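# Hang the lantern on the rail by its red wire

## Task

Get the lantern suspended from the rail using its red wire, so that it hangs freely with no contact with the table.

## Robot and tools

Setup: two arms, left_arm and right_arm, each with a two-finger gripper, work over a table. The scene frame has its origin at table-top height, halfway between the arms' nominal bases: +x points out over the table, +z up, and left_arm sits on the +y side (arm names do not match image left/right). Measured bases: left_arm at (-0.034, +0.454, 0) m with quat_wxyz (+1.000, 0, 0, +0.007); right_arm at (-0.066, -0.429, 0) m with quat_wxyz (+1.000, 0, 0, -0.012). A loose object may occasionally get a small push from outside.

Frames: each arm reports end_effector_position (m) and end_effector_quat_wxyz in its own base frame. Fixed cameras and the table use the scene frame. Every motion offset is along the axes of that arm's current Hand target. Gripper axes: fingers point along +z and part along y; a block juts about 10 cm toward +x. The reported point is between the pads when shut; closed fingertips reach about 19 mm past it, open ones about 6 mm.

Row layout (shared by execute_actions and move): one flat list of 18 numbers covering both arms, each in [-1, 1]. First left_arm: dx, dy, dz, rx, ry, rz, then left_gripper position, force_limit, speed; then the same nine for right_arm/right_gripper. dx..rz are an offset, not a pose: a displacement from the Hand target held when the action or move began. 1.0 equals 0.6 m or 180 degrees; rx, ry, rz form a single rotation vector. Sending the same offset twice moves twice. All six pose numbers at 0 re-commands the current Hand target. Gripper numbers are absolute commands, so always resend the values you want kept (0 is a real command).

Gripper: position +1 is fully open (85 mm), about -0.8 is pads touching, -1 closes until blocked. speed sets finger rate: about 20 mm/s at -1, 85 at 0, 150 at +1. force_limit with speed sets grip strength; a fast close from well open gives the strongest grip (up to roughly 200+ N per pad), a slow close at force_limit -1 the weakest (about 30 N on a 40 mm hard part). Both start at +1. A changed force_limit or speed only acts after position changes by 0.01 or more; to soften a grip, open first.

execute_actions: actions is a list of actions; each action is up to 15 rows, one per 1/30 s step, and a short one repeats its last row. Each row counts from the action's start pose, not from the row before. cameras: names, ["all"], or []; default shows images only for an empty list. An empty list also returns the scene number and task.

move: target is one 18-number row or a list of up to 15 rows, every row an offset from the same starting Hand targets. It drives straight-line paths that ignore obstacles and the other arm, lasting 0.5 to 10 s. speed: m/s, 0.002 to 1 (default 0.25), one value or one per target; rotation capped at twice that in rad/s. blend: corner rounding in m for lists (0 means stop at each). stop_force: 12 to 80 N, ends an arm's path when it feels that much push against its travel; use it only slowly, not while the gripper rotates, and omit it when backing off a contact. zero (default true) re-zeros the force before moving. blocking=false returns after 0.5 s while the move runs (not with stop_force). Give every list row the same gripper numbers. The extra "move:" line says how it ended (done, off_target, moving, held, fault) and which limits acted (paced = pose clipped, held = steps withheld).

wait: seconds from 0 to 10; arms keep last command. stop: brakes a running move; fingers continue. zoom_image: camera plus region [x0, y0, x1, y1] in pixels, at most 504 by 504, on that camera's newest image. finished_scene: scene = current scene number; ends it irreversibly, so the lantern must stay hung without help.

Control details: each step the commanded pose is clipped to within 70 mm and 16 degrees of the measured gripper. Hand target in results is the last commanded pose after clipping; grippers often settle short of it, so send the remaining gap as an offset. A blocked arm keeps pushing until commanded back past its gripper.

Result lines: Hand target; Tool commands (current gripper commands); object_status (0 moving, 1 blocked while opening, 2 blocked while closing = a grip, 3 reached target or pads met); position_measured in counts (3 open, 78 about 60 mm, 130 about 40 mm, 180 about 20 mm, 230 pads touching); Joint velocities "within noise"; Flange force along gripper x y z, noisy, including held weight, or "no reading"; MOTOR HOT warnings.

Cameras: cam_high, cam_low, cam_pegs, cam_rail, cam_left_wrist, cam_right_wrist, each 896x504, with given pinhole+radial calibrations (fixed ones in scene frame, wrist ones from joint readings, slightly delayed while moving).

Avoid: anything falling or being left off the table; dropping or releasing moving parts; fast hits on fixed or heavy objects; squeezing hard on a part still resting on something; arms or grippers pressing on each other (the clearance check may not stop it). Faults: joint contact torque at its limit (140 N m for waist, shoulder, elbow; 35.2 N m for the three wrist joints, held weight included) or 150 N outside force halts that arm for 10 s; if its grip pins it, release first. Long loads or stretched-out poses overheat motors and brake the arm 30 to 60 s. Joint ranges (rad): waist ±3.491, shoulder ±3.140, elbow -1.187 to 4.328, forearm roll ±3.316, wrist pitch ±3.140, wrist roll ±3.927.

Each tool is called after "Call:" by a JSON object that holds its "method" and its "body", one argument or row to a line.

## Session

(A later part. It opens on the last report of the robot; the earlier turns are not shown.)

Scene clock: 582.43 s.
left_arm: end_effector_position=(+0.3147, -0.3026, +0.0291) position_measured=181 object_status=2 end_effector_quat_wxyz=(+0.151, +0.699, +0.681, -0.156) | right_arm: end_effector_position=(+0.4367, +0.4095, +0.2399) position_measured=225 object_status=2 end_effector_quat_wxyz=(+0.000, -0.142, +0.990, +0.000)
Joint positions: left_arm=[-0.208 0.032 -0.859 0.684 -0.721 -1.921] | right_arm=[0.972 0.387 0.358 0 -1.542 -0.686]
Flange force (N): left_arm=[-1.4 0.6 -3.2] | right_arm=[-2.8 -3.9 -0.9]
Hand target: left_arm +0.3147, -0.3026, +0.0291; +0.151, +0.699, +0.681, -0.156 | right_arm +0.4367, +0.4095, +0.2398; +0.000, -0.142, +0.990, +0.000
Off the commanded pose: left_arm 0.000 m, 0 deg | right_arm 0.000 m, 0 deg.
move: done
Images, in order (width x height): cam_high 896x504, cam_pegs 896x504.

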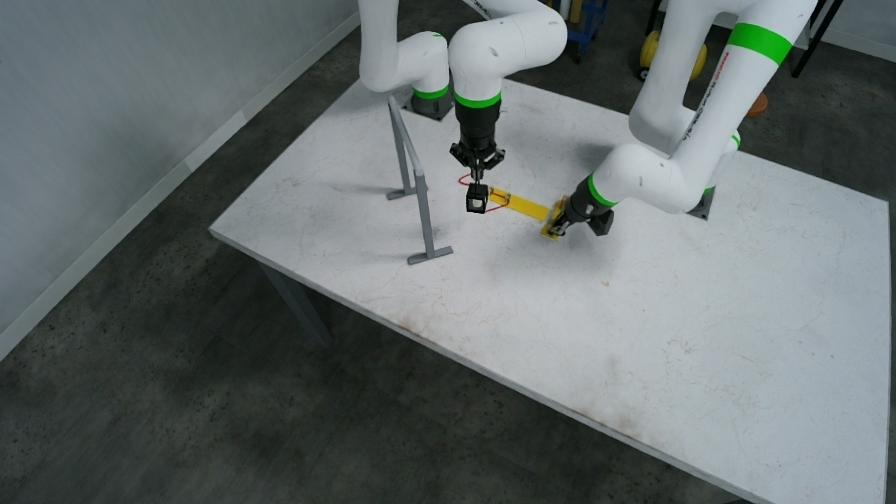

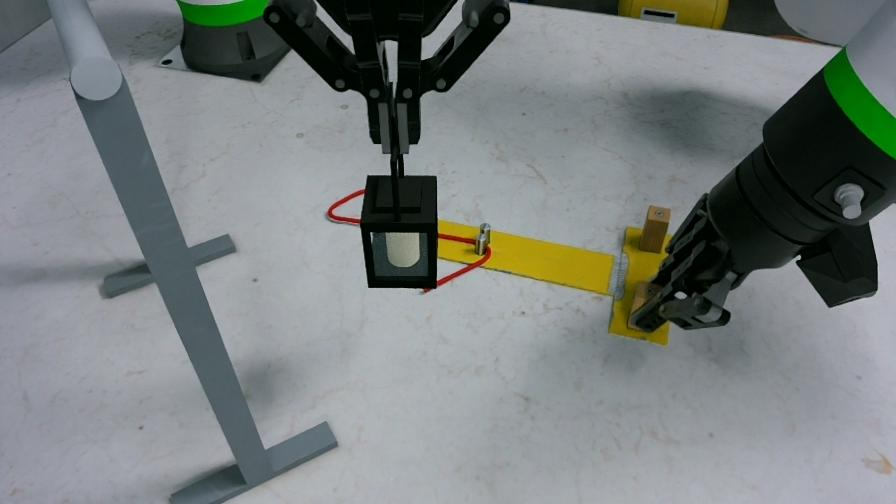

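Call:
{"method": "move", "body": {
  "target": [0,0,0,0,0,0,-1,-0.8,-1,-0.0322,-0.0087,0.1967,0,0,0,-1,-0.5,-1],
  "speed": 0.1
}}

Call:
{"method": "move", "body": {
  "target": [0,0,0,0,0,0,-1,-0.8,-1,0,0,0.01,0,0,0,-1,-0.5,-1],
  "speed": 0.005,
  "stop_force": 12,
  "cameras": ["cam_pegs","cam_low"]
}}

Call:
{"method": "zoom_image", "body": {
  "camera": "cam_low",
  "region": [420, 180, 580, 300]
}}

Scene clock: 588.57 s.
left_arm: end_effector_position=(+0.3147, -0.3026, +0.0291) position_measured=181 object_status=2 end_effector_quat_wxyz=(+0.151, +0.699, +0.681, -0.156) | right_arm: end_effector_position=(+0.4566, +0.4099, +0.1218) position_measured=225 object_status=2 end_effector_quat_wxyz=(+0.000, -0.142, +0.990, +0.000)
Joint positions: left_arm=[-0.208 0.032 -0.859 0.684 -0.721 -1.921] | right_arm=[0.945 0.471 0.197 0 -1.298 -0.659]
Flange force (N): left_arm=[-1.4 0.4 -3.0] | right_arm=[-3.5 -3.5 -1.3]
Hand target: left_arm +0.3147, -0.3026, +0.0291; +0.151, +0.699, +0.681, -0.156 | right_arm +0.4566, +0.4099, +0.1218; +0.000, -0.142, +0.990, +0.000
Off the commanded pose: left_arm 0.000 m, 0 deg | right_arm 0.000 m, 0 deg.
move: done

Scene clock: 590.00 s.
left_arm: end_effector_position=(+0.3147, -0.3026, +0.0291) position_measured=181 object_status=2 end_effector_quat_wxyz=(+0.151, +0.699, +0.681, -0.156) | right_arm: end_effector_position=(+0.4567, +0.4099, +0.1177) position_measured=225 object_status=2 end_effector_quat_wxyz=(+0.000, -0.142, +0.990, +0.000)
Joint positions: left_arm=[-0.208 0.032 -0.859 0.684 -0.721 -1.921] | right_arm=[0.945 0.473 0.191 0 -1.289 -0.659]
Flange force (N): left_arm=[-1.5 0.4 -2.9] | right_arm=[0.1 -3.7 -19.1]
Hand target: left_arm +0.3147, -0.3026, +0.0291; +0.151, +0.699, +0.681, -0.156 | right_arm +0.4567, +0.4100, +0.1177; +0.000, -0.142, +0.990, +0.000 (not the last commanded pose)
Off the commanded pose: left_arm 0.000 m, 0 deg | right_arm 0.002 m, 0 deg.
move: contact (right_arm)
Images, in order (width x height): cam_low 896x504, cam_pegs 896x504.

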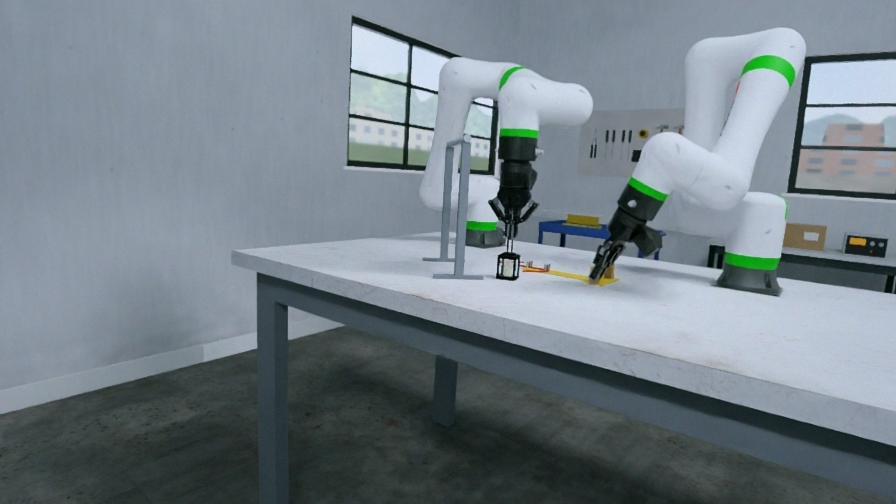

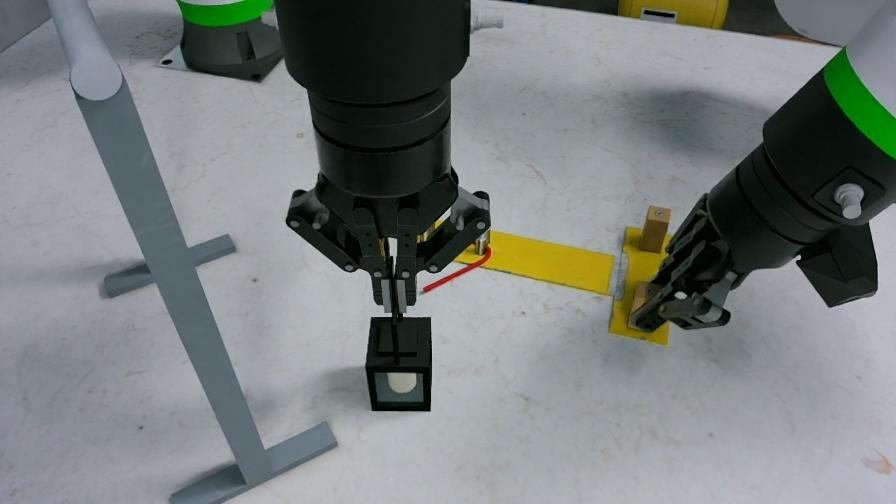

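Scaled by 3.150.

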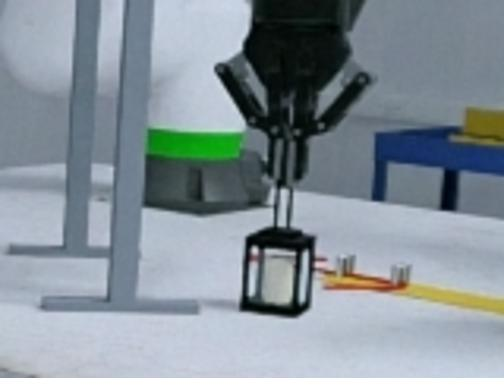

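Call:
{"method": "move", "body": {
  "target": [
    [0,0,0,0,0,0,-1,-0.8,-1,0,0,-0.002,0,0,0,0.2,-0.5,-1],
    [0,0,0,0,0,0,-1,-0.8,-1,0,0,-0.2,0,0,0,0.2,-0.5,-1]
  ],
  "speed": 0.1,
  "cameras": ["cam_pegs","cam_right_wrist"]
}}

Scene clock: 595.87 s.
left_arm: end_effector_position=(+0.3147, -0.3026, +0.0291) position_measured=181 object_status=2 end_effector_quat_wxyz=(+0.151, +0.699, +0.681, -0.156) | right_arm: end_effector_position=(+0.4567, +0.4099, +0.2378) position_measured=104 object_status=3 end_effector_quat_wxyz=(+0.000, -0.142, +0.990, +0.000)
Joint positions: left_arm=[-0.208 0.032 -0.859 0.684 -0.721 -1.921] | right_arm=[0.945 0.427 0.409 0 -1.552 -0.659]
Flange force (N): left_arm=[-1.4 0.2 -3.4] | right_arm=[-3.3 -4.0 -3.3]
Hand target: left_arm +0.3147, -0.3026, +0.0291; +0.151, +0.699, +0.681, -0.156 | right_arm +0.4567, +0.4100, +0.2377; +0.000, -0.142, +0.990, +0.000
Off the commanded pose: left_arm 0.000 m, 0 deg | right_arm 0.000 m, 0 deg.
move: done
camera_calibration:
cam_right_wrist: T_world_to_cam=[[-0.296419, 0.955051, 0.00378589, -0.253804], [0.894002, 0.276072, 0.35291, -0.591984], [0.336002, 0.107994, -0.93565, 0.151705], [0, 0, 0, 1]] pos_world=[0.403029, 0.389443, 0.35182]
Images, in order (width x height): cam_pegs 896x504, cam_right_wrist 896x504.

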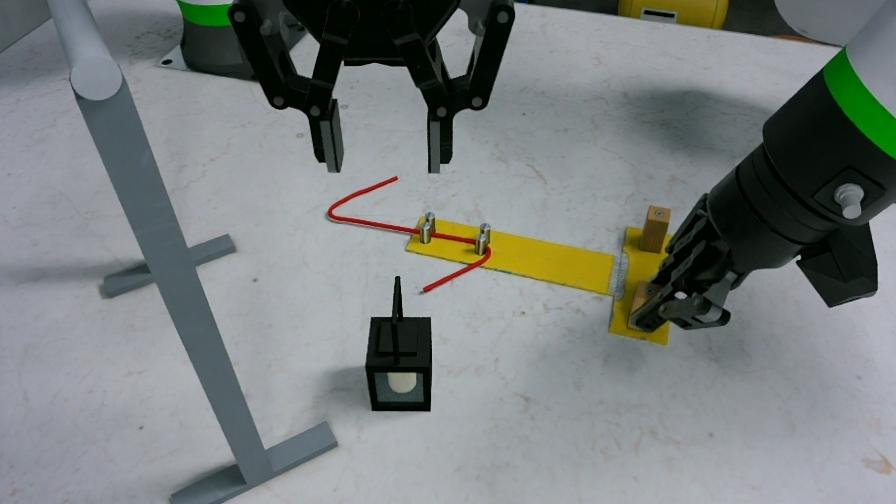

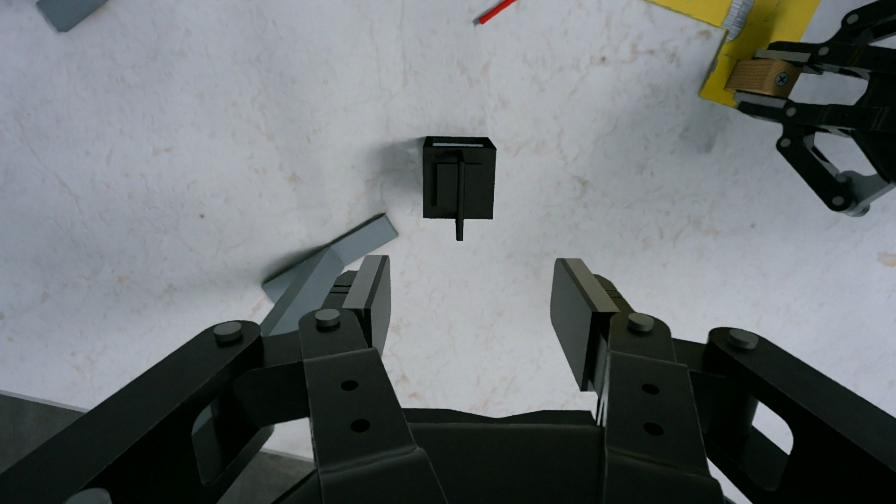

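Call:
{"method": "move", "body": {
  "target": [0,0,0,0,0,0,-1,-0.8,-1,0.3045,-0.0335,0.1962,0,0,-0.4167,0.2,-0.5,-1],
  "speed": 0.2,
  "cameras": ["cam_right_wrist"]
}}

Scene clock: 609.70 s.
left_arm: end_effector_position=(+0.3147, -0.3026, +0.0291) position_measured=181 object_status=2 end_effector_quat_wxyz=(+0.151, +0.699, +0.681, -0.156) | right_arm: end_effector_position=(+0.2871, +0.3392, +0.1200) position_measured=104 object_status=3 end_effector_quat_wxyz=(+0.000, +0.716, -0.699, +0.000)
Joint positions: left_arm=[-0.208 0.032 -0.859 0.684 -0.721 -1.921] | right_arm=[1.165 0.065 -0.321 0 -1.185 0.43]
Flange force (N): left_arm=[-1.7 0.2 -4.1] | right_arm=[2.7 -6.4 -3.1]
Hand target: left_arm +0.3147, -0.3026, +0.0291; +0.151, +0.699, +0.681, -0.156 | right_arm +0.2871, +0.3392, +0.1200; +0.000, +0.716, -0.699, +0.000
Off the commanded pose: left_arm 0.000 m, 0 deg | right_arm 0.000 m, 0 deg.
move: done
camera_calibration:
cam_right_wrist: T_world_to_cam=[[-0.999218, -0.0393271, 0.00406092, 0.302959], [-0.0353656, 0.935003, 0.352872, -0.335971], [-0.0176744, 0.352452, -0.935663, 0.124828], [0, 0, 0, 1]] pos_world=[0.293047, 0.282052, 0.234121]
Images, in order (width x height): cam_right_wrist 896x504.

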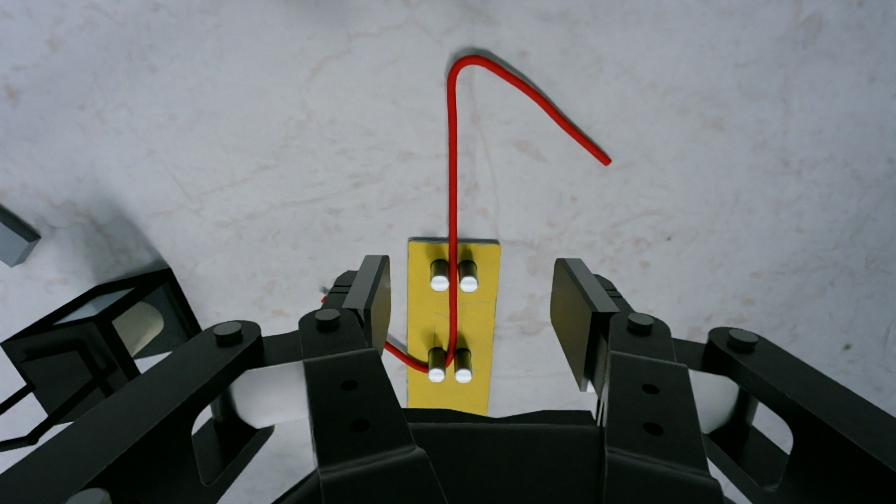

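Call:
{"method": "move", "body": {
  "target": [
    [0,0,0,0,0,0,-1,-0.8,-1,0.008,-0.0058,0.14,0,0,0,0.2,-0.5,-1],
    [0,0,0,0,0,0,-1,-0.8,-1,0.008,-0.0058,0.1625,0,0,0,0.2,-0.5,-1],
    [0,0,0,0,0,0,-1,-0.8,-1,0.008,-0.0058,0.1625,0,0,0,-1,0,-1]
  ],
  "speed": [0.12,0.04,0.05],
  "cameras": ["cam_right_wrist","cam_pegs"]
}}

Scene clock: 621.13 s.
left_arm: end_effector_position=(+0.3147, -0.3026, +0.0291) position_measured=181 object_status=2 end_effector_quat_wxyz=(+0.151, +0.699, +0.681, -0.156) | right_arm: end_effector_position=(+0.2906, +0.3344, +0.0225) position_measured=225 object_status=0 end_effector_quat_wxyz=(+0.000, +0.716, -0.699, +0.000)
Joint positions: left_arm=[-0.208 0.032 -0.859 0.684 -0.721 -1.921] | right_arm=[1.153 0.186 -0.443 0 -0.942 0.442]
Flange force (N): left_arm=[-0.7 0.3 -4.0] | right_arm=[3.2 -5.9 -3.7]
Hand target: left_arm +0.3147, -0.3026, +0.0291; +0.151, +0.699, +0.681, -0.156 | right_arm +0.2906, +0.3344, +0.0225; +0.000, +0.716, -0.699, +0.000
Off the commanded pose: left_arm 0.000 m, 0 deg | right_arm 0.000 m, 0 deg.
move: done
camera_calibration:
cam_right_wrist: T_world_to_cam=[[-0.99922, -0.0392734, 0.00418817, 0.306632], [-0.0352705, 0.935006, 0.352875, -0.296984], [-0.0177746, 0.352452, -0.935661, 0.0353848], [0, 0, 0, 1]] pos_world=[0.296547, 0.277252, 0.136622]
Images, in order (width x height): cam_pegs 896x504, cam_right_wrist 896x504.

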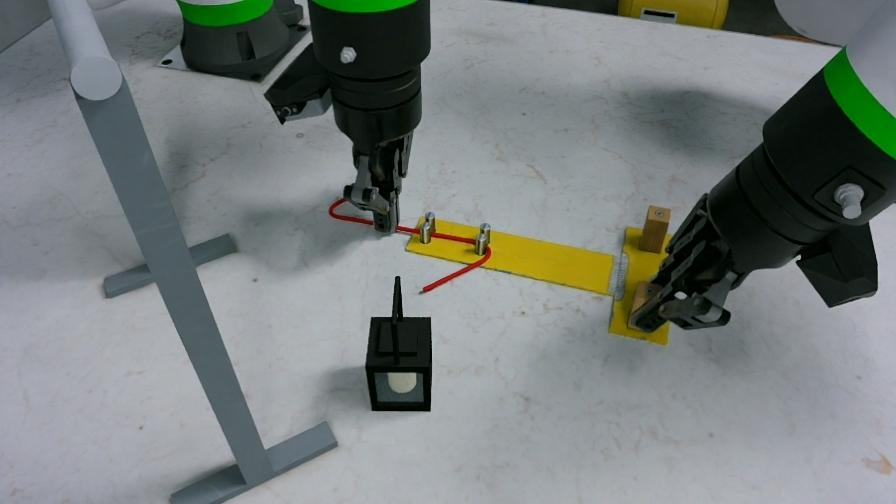

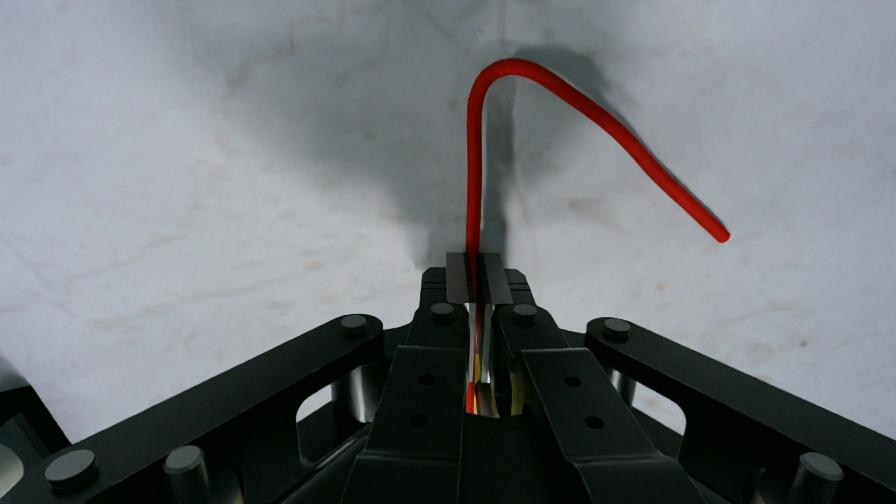

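Call:
{"method": "move", "body": {
  "target": [0,0,0,0,0,0,-1,-0.8,-1,0,0,-0.1167,0,0,0,-1,0,-1],
  "speed": 0.05,
  "cameras": ["cam_right_wrist","cam_pegs"]
}}

Scene clock: 624.40 s.
left_arm: end_effector_position=(+0.3147, -0.3026, +0.0291) position_measured=181 object_status=2 end_effector_quat_wxyz=(+0.151, +0.699, +0.681, -0.156) | right_arm: end_effector_position=(+0.2906, +0.3345, +0.0925) position_measured=225 object_status=2 end_effector_quat_wxyz=(+0.000, +0.716, -0.699, +0.000)
Joint positions: left_arm=[-0.208 0.032 -0.859 0.684 -0.721 -1.921] | right_arm=[1.153 0.091 -0.363 0 -1.118 0.442]
Flange force (N): left_arm=[-23.6 -1.9 -9.4] | right_arm=[-20.8 -11.0 4.9]
Hand target: left_arm +0.3147, -0.3026, +0.0291; +0.151, +0.699, +0.681, -0.156 | right_arm +0.2906, +0.3345, +0.0925; +0.000, +0.716, -0.699, +0.000
Off the commanded pose: left_arm 0.000 m, 0 deg | right_arm 0.000 m, 0 deg.
move: done
camera_calibration:
cam_right_wrist: T_world_to_cam=[[-0.99922, -0.0392734, 0.00418817, 0.306443], [-0.0352705, 0.935006, 0.352875, -0.321775], [-0.0177746, 0.352452, -0.935661, 0.100848], [0, 0, 0, 1]] pos_world=[0.296647, 0.277352, 0.206622]
Images, in order (width x height): cam_pegs 896x504, cam_right_wrist 896x504.

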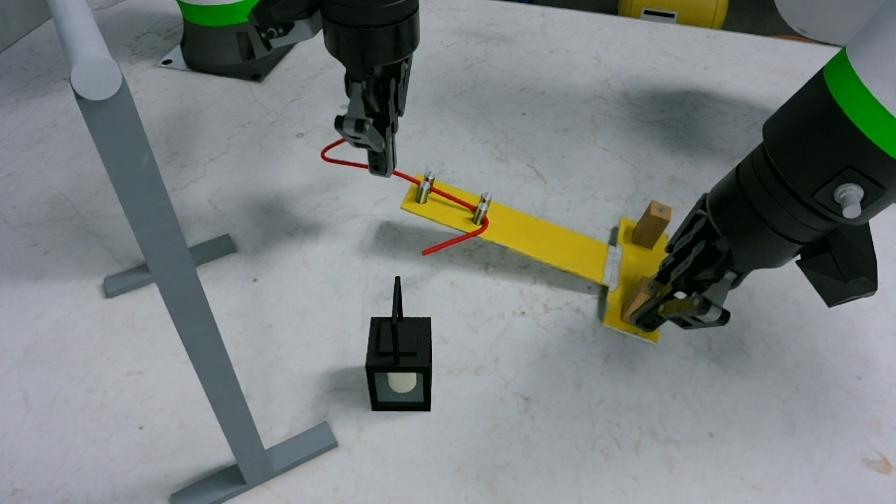

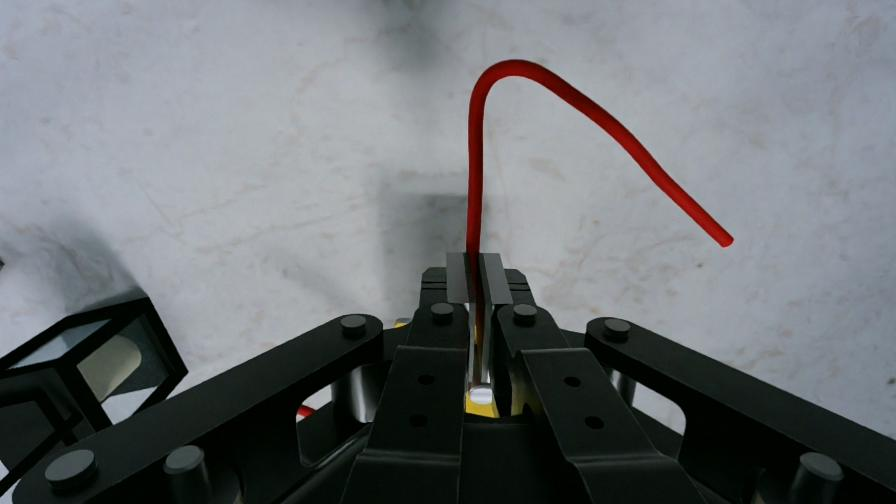

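Call:
{"method": "move", "body": {
  "target": [0,0,0,0,0,0,-1,-0.8,-1,0,0,0.1167,0,0,0,-1,0,-1],
  "speed": 0.05,
  "cameras": ["cam_pegs","cam_right_wrist","cam_left_wrist"]
}}

Call:
{"method": "zoom_image", "body": {
  "camera": "cam_pegs",
  "region": [320, 150, 560, 350]
}}

Scene clock: 633.17 s.
left_arm: end_effector_position=(+0.3147, -0.3026, +0.0291) position_measured=181 object_status=2 end_effector_quat_wxyz=(+0.151, +0.699, +0.681, -0.156) | right_arm: end_effector_position=(+0.2906, +0.3345, +0.0225) position_measured=225 object_status=2 end_effector_quat_wxyz=(+0.000, +0.716, -0.699, +0.000)
Joint positions: left_arm=[-0.208 0.032 -0.859 0.684 -0.721 -1.921] | right_arm=[1.153 0.186 -0.443 0 -0.942 0.442]
Flange force (N): left_arm=[3.3 1.3 1.4] | right_arm=[8.2 -5.6 -13.0]
Hand target: left_arm +0.3147, -0.3026, +0.0291; +0.151, +0.699, +0.681, -0.156 | right_arm +0.2906, +0.3344, +0.0225; +0.000, +0.716, -0.699, +0.000
Off the commanded pose: left_arm 0.000 m, 0 deg | right_arm 0.000 m, 0 deg.
move: done
camera_calibration:
cam_left_wrist: T_world_to_cam=[[0.999964, -0.00738649, 0.00414407, -0.311222], [-0.00819451, -0.720088, 0.693834, -0.213349], [-0.00214091, -0.693843, -0.720123, -0.0563513], [0, 0, 0, 1]] pos_world=[0.309342, -0.195028, 0.108739]
cam_right_wrist: T_world_to_cam=[[-0.999223, -0.0391786, 0.00421996, 0.306603], [-0.0351689, 0.934977, 0.352962, -0.297018], [-0.0177741, 0.352539, -0.935628, 0.0353561], [0, 0, 0, 1]] pos_world=[0.296547, 0.277253, 0.136622]
Images, in order (width x height): cam_pegs 896x504, cam_left_wrist 896x504, cam_right_wrist 896x504.

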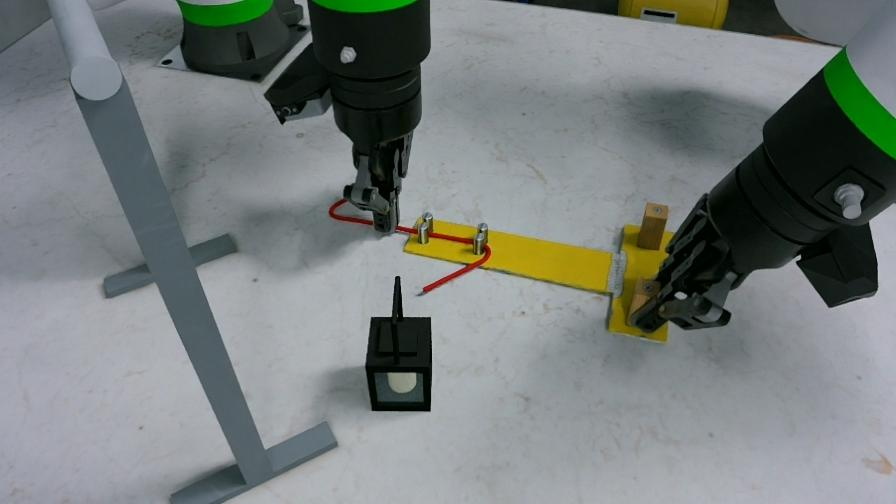

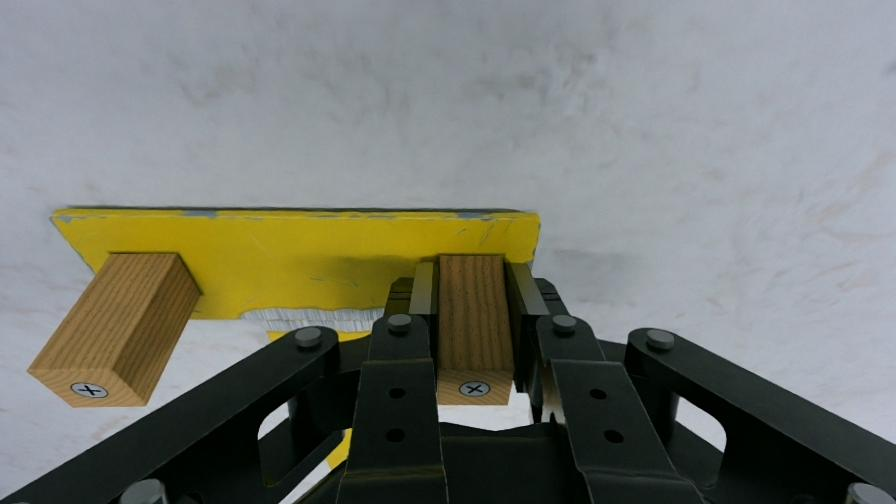

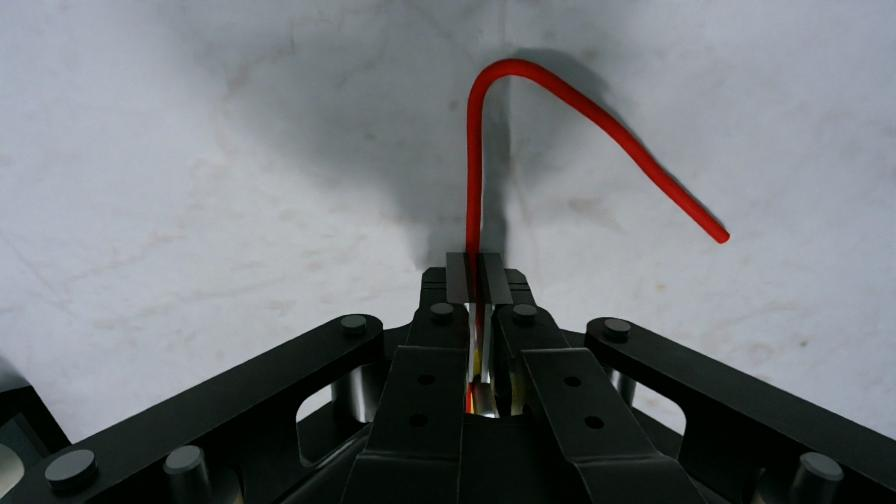

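Scaled by 2.100.

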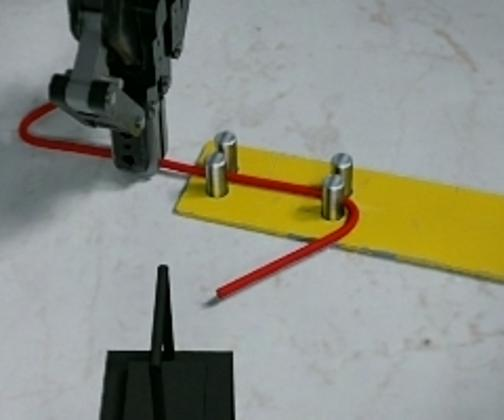

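Call:
{"method": "move", "body": {
  "target": [
    [0,0,0,0,0,0,0,-0.8,-1,0,0,0,0,0,0,-1,0,-1],
    [0,0,-0.2,0,0,0,0,-0.8,-1,0,0,0,0,0,0,-1,0,-1],
    [-0.2478,-0.0618,-0.0332,0,0.1389,0,0,-0.8,-1,0,0,0,0,0,0,-1,0,-1],
    [-0.2478,-0.0618,-0.0332,0,0.1389,0,-0.8,-0.8,0,0,0,0,0,0,0,-1,0,-1]
  ],
  "speed": [0.1,0.12,0.15,0.1],
  "cameras": ["cam_pegs","cam_left_wrist"]
}}

Scene clock: 645.57 s.
left_arm: end_effector_position=(+0.2744, -0.4278, +0.1103) position_measured=229 object_status=0 end_effector_quat_wxyz=(+0.000, +0.717, +0.697, -0.001) | right_arm: end_effector_position=(+0.2906, +0.3344, +0.0225) position_measured=225 object_status=2 end_effector_quat_wxyz=(+0.000, +0.716, -0.699, +0.000)
Joint positions: left_arm=[-0.74 0.229 -0.158 0.003 -1.185 -0.859] | right_arm=[1.153 0.186 -0.443 0 -0.942 0.442]
Flange force (N): left_arm=[0.0 1.3 0.6] | right_arm=[7.0 -6.3 -11.7]
Hand target: left_arm +0.2744, -0.4278, +0.1103; +0.000, +0.717, +0.697, -0.001 | right_arm +0.2906, +0.3344, +0.0225; +0.000, +0.716, -0.699, +0.000
Off the commanded pose: left_arm 0.000 m, 0 deg | right_arm 0.000 m, 0 deg.
move: done
camera_calibration:
cam_left_wrist: T_world_to_cam=[[0.999858, -0.0120114, 0.0118424, -0.274955], [-0.0152048, -0.945768, 0.324486, -0.414027], [0.00730265, -0.32462, -0.945816, 0.095418], [0, 0, 0, 1]] pos_world=[0.267924, -0.363901, 0.22785]
Images, in order (width x height): cam_pegs 896x504, cam_left_wrist 896x504.

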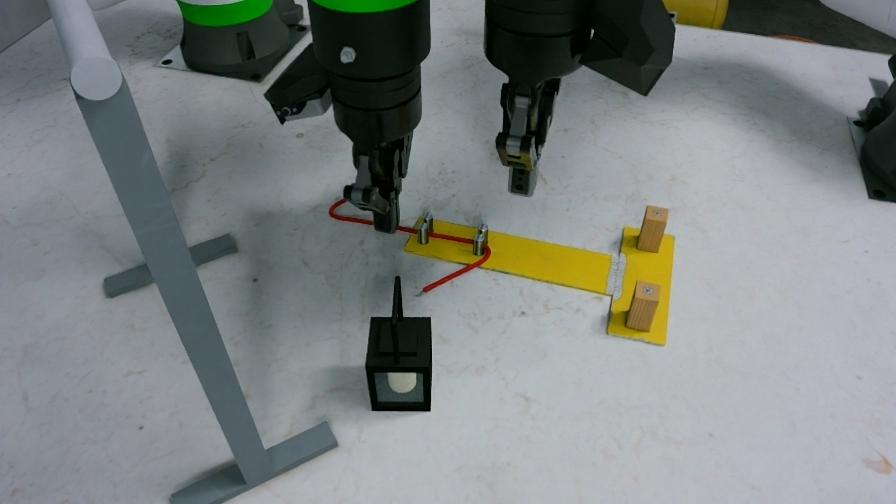

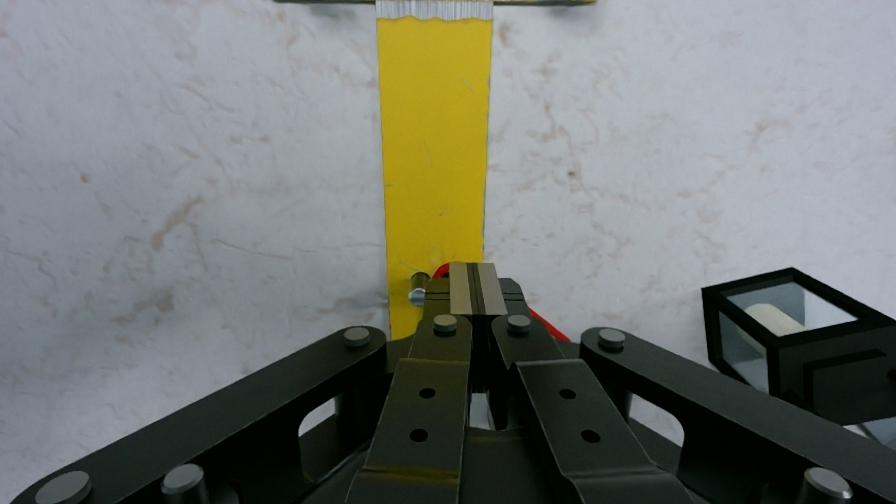

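Call:
{"method": "move", "body": {
  "target": [
    [0.0175,-0.0178,0.134,0,0,0,-0.8,-0.8,0,0,0,0,0,0,0,-1,0,-1],
    [0.0175,-0.0178,0.159,0,0,0,-0.8,-0.8,0,0,0,0,0,0,0,-1,0,-1]
  ],
  "speed": [0.1,0.01],
  "stop_force": 14,
  "cameras": ["cam_pegs","cam_left_wrist"]
}}

Scene clock: 653.50 s.
left_arm: end_effector_position=(+0.2639, -0.4172, +0.0211) position_measured=229 object_status=3 end_effector_quat_wxyz=(+0.000, +0.717, +0.698, -0.001) | right_arm: end_effector_position=(+0.2906, +0.3344, +0.0225) position_measured=225 object_status=2 end_effector_quat_wxyz=(+0.000, +0.716, -0.699, +0.000)
Joint positions: left_arm=[-0.739 0.301 -0.301 0.003 -0.97 -0.861] | right_arm=[1.153 0.186 -0.443 0 -0.942 0.442]
Flange force (N): left_arm=[12.6 -1.2 -37.6] | right_arm=[6.9 -5.7 -12.3]
Hand target: left_arm +0.2639, -0.4172, +0.0211; +0.000, +0.717, +0.698, -0.001 (not the last commanded pose) | right_arm +0.2906, +0.3344, +0.0225; +0.000, +0.716, -0.699, +0.000
Off the commanded pose: left_arm 0.006 m, 0 deg | right_arm 0.000 m, 0 deg.
move: contact (left_arm); path passed 1 of 2 targets
camera_calibration:
cam_left_wrist: T_world_to_cam=[[0.999859, -0.0118792, 0.011904, -0.263133], [-0.0151015, -0.945698, 0.324695, -0.375154], [0.0074005, -0.324829, -0.945744, 0.0144928], [0, 0, 0, 1]] pos_world=[0.257323, -0.353201, 0.13865]
Images, in order (width x height): cam_pegs 896x504, cam_left_wrist 896x504.

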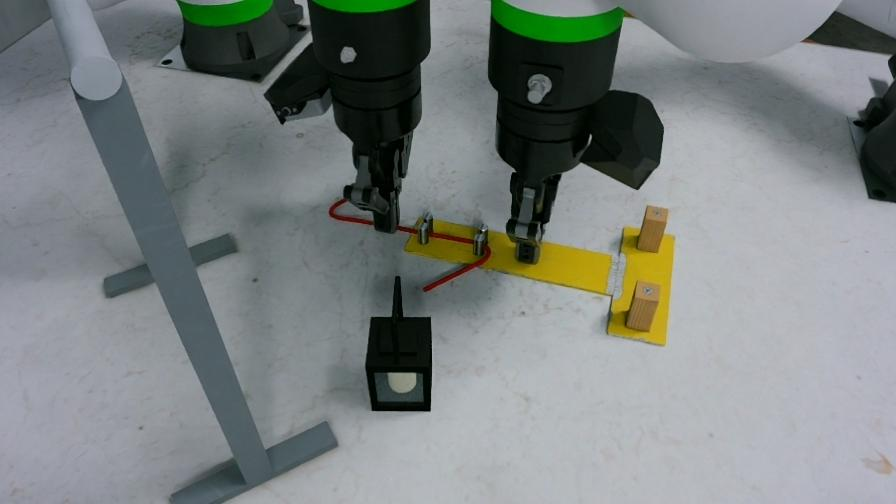

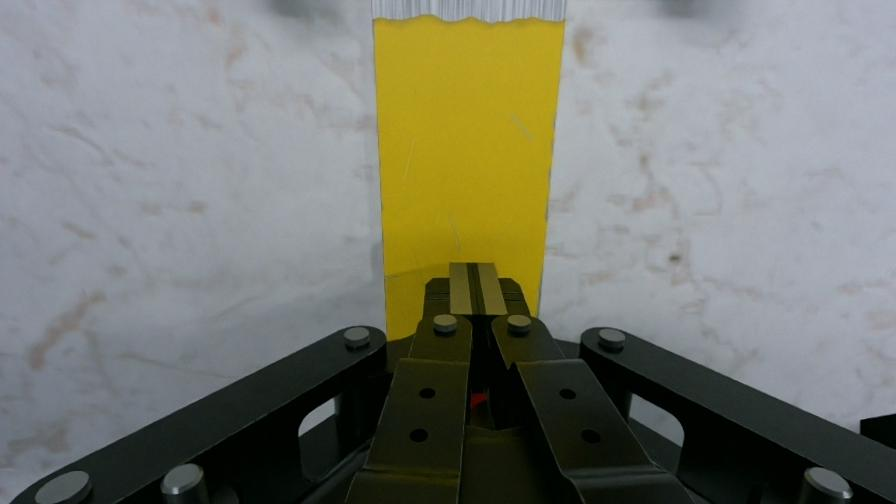

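Call:
{"method": "move", "body": {
  "target": [0,0,0,0,0,0,-0.8,-0.8,0,0,0,-0.05,0,0,0,-1,0,-1],
  "speed": 0.03,
  "cameras": ["cam_pegs","cam_right_wrist"]
}}

Call:
{"method": "zoom_image", "body": {
  "camera": "cam_pegs",
  "region": [320, 150, 560, 350]
}}

Scene clock: 658.07 s.
left_arm: end_effector_position=(+0.2639, -0.4172, +0.0211) position_measured=229 object_status=3 end_effector_quat_wxyz=(+0.000, +0.717, +0.698, -0.001) | right_arm: end_effector_position=(+0.2906, +0.3345, +0.0525) position_measured=225 object_status=2 end_effector_quat_wxyz=(+0.000, +0.716, -0.699, +0.000)
Joint positions: left_arm=[-0.739 0.301 -0.301 0.003 -0.97 -0.861] | right_arm=[1.153 0.142 -0.412 0 -1.018 0.442]
Flange force (N): left_arm=[12.7 -1.2 -38.1] | right_arm=[2.7 -6.7 -3.1]
Hand target: left_arm +0.2639, -0.4172, +0.0211; +0.000, +0.717, +0.698, -0.001 | right_arm +0.2906, +0.3345, +0.0525; +0.000, +0.716, -0.699, +0.000
Off the commanded pose: left_arm 0.000 m, 0 deg | right_arm 0.000 m, 0 deg.
move: done
camera_calibration:
cam_right_wrist: T_world_to_cam=[[-0.99922, -0.0392734, 0.00418817, 0.30651], [-0.0352705, 0.935006, 0.352875, -0.307663], [-0.0177746, 0.352452, -0.935661, 0.0634194], [0, 0, 0, 1]] pos_world=[0.296547, 0.277352, 0.166622]
Images, in order (width x height): cam_pegs 896x504, cam_right_wrist 896x504.

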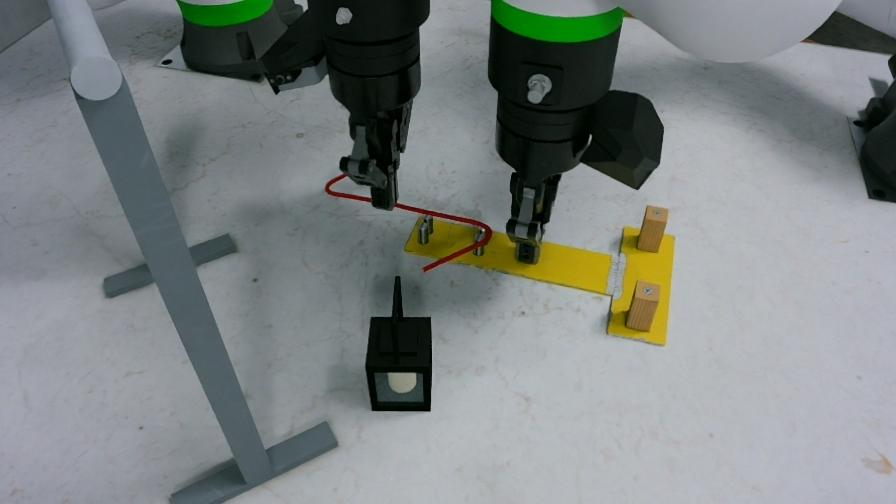

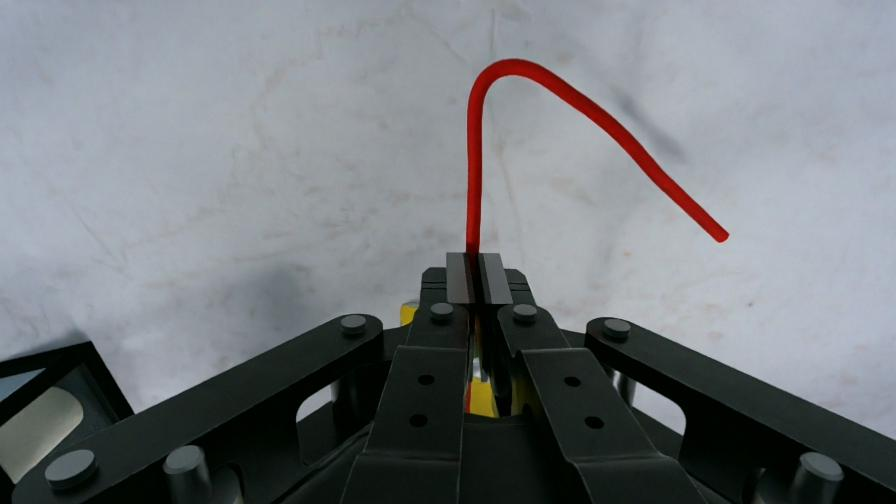

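Scaled by 2.100.

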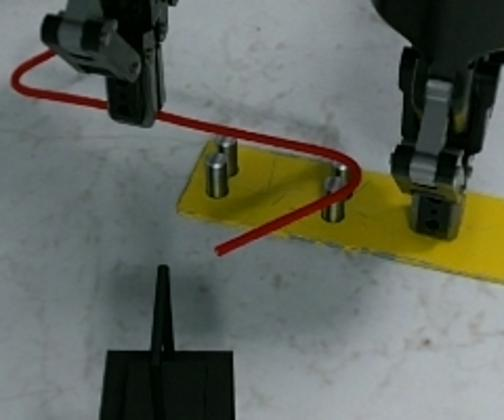

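Call:
{"method": "move", "body": {
  "target": [
    [0,0,-0.12,0,0,0,-0.8,-0.8,0,0,0,-0.1,0,0,0,-1,0,-1],
    [0.25,0,-0.3,0,0,0,-0.8,-0.8,0,0,0,-0.25,0,0,0,-1,0,-1]
  ],
  "speed": 0.15,
  "blend": 0.03,
  "cameras": ["cam_pegs"]
}}

Scene clock: 682.07 s.
left_arm: end_effector_position=(+0.2683, -0.2670, +0.2008) position_measured=229 object_status=3 end_effector_quat_wxyz=(+0.000, +0.717, +0.698, -0.001) | right_arm: end_effector_position=(+0.2907, +0.3345, +0.2025) position_measured=225 object_status=2 end_effector_quat_wxyz=(+0.000, +0.716, -0.699, +0.000)
Joint positions: left_arm=[-0.43 -0.165 -0.344 0.002 -1.393 -1.168] | right_arm=[1.153 0.003 -0.184 0 -1.384 0.442]
Flange force (N): left_arm=[1.2 0.7 0.8] | right_arm=[2.7 -6.9 -3.2]
Hand target: left_arm +0.2683, -0.2670, +0.2009; +0.000, +0.717, +0.698, -0.001 | right_arm +0.2907, +0.3345, +0.2025; +0.000, +0.716, -0.699, +0.000
Off the commanded pose: left_arm 0.000 m, 0 deg | right_arm 0.000 m, 0 deg.
move: done
Images, in order (width x height): cam_pegs 896x504.

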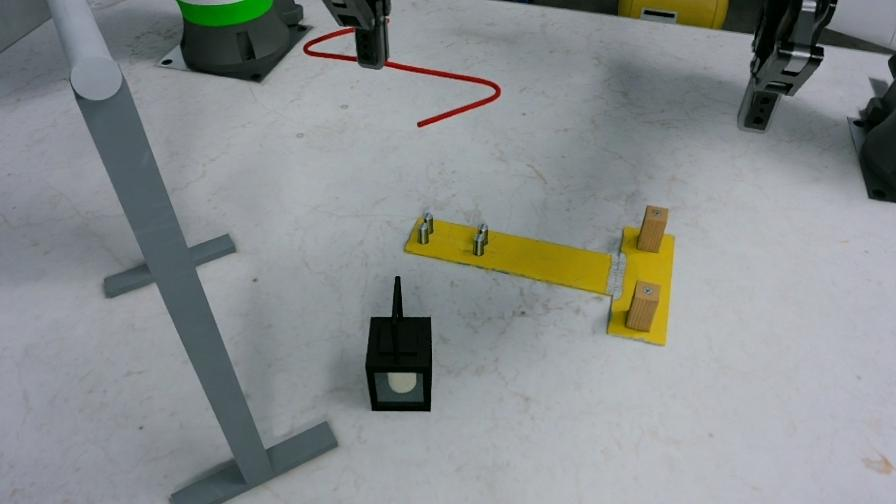

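Call:
{"method": "move", "body": {
  "target": [
    [0,0,0,0,0,0,-0.8,-0.8,0,-0.05,-0.05,-0.15,0.15,0.115,-0.15,-1,0,-1],
    [0,0,0,0,0,0,-0.8,-0.8,0,-0.138,-0.1857,-0.2125,0.4454,0.3418,-0.4454,-1,0,-1]
  ],
  "speed": 0.2,
  "blend": 0.04,
  "cameras": ["cam_pegs","cam_high","cam_low","cam_right_wrist"]
}}

Scene clock: 691.47 s.
left_arm: end_effector_position=(+0.2683, -0.2670, +0.2009) position_measured=229 object_status=3 end_effector_quat_wxyz=(+0.000, +0.717, +0.698, -0.001) | right_arm: end_effector_position=(+0.4001, +0.4200, +0.3300) position_measured=225 object_status=2 end_effector_quat_wxyz=(-0.101, +0.700, +0.101, +0.700)
Joint positions: left_arm=[-0.43 -0.165 -0.344 0.002 -1.393 -1.168] | right_arm=[1.037 -0.041 -0.913 2.257 -1.081 0.521]
Flange force (N): left_arm=[1.4 0.6 1.2] | right_arm=[0.9 7.6 8.1]
Hand target: left_arm +0.2683, -0.2670, +0.2009; +0.000, +0.717, +0.698, -0.001 | right_arm +0.4001, +0.4199, +0.3300; -0.101, +0.700, +0.101, +0.700
Off the commanded pose: left_arm 0.000 m, 0 deg | right_arm 0.000 m, 0 deg.
move: done
camera_calibration:
cam_right_wrist: T_world_to_cam=[[0.278039, -0.96045, 0.0151813, 0.290338], [-0.335503, -0.111909, -0.935369, 0.503277], [0.900074, 0.254975, -0.353348, -0.223572], [0, 0, 0, 1]] pos_world=[0.289357, 0.392182, 0.387343]
Images, in order (width x height): cam_high 896x504, cam_low 896x504, cam_pegs 896x504, cam_right_wrist 896x504.

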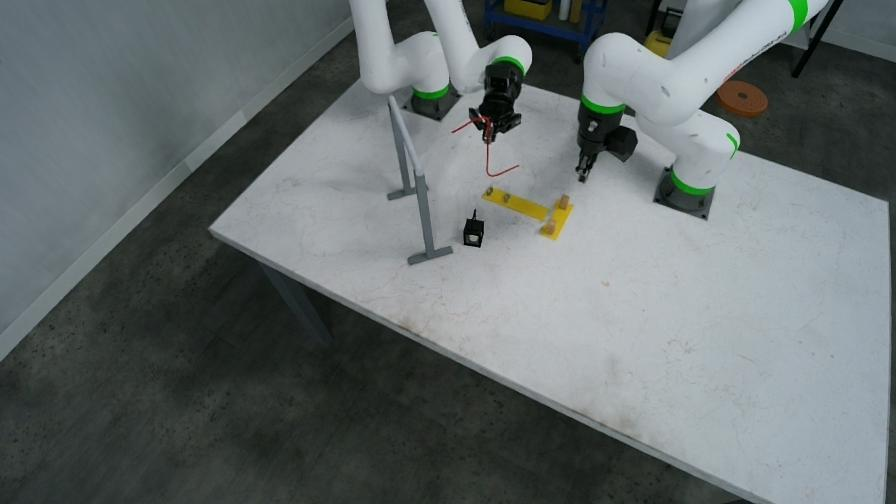

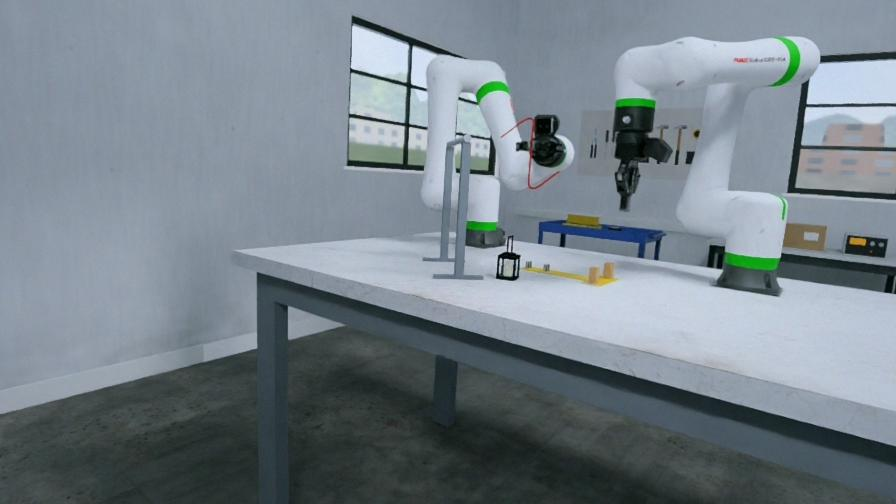

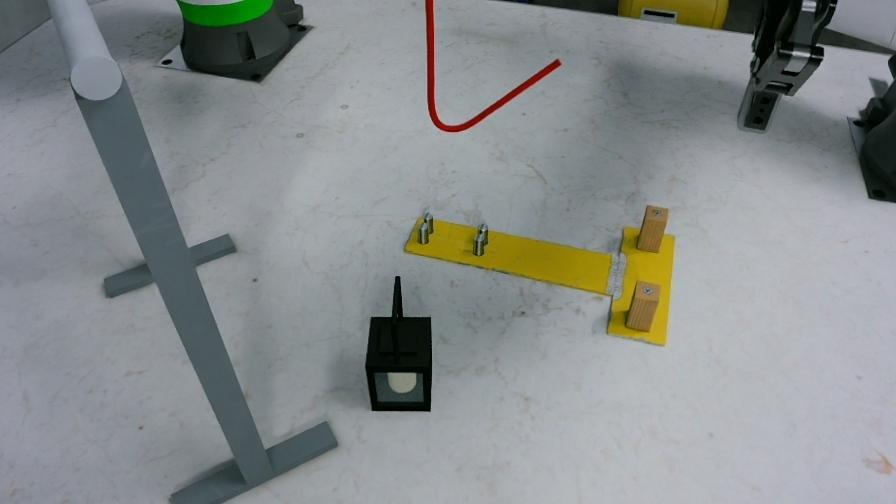

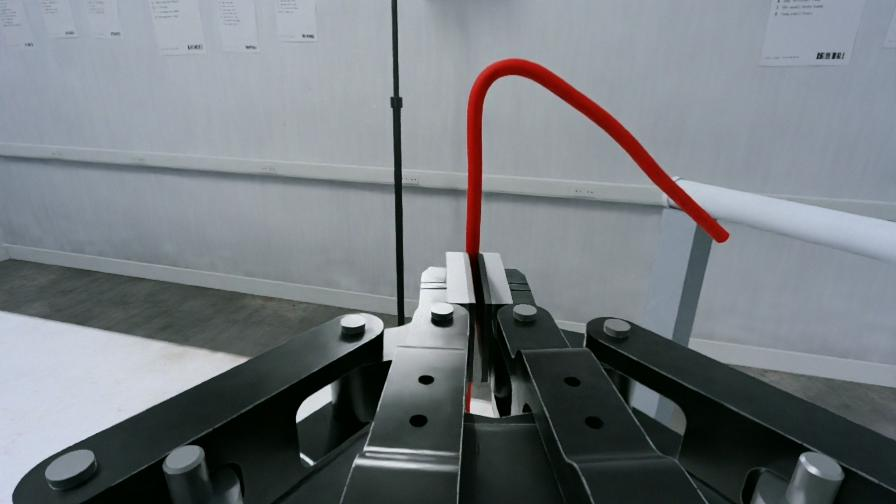

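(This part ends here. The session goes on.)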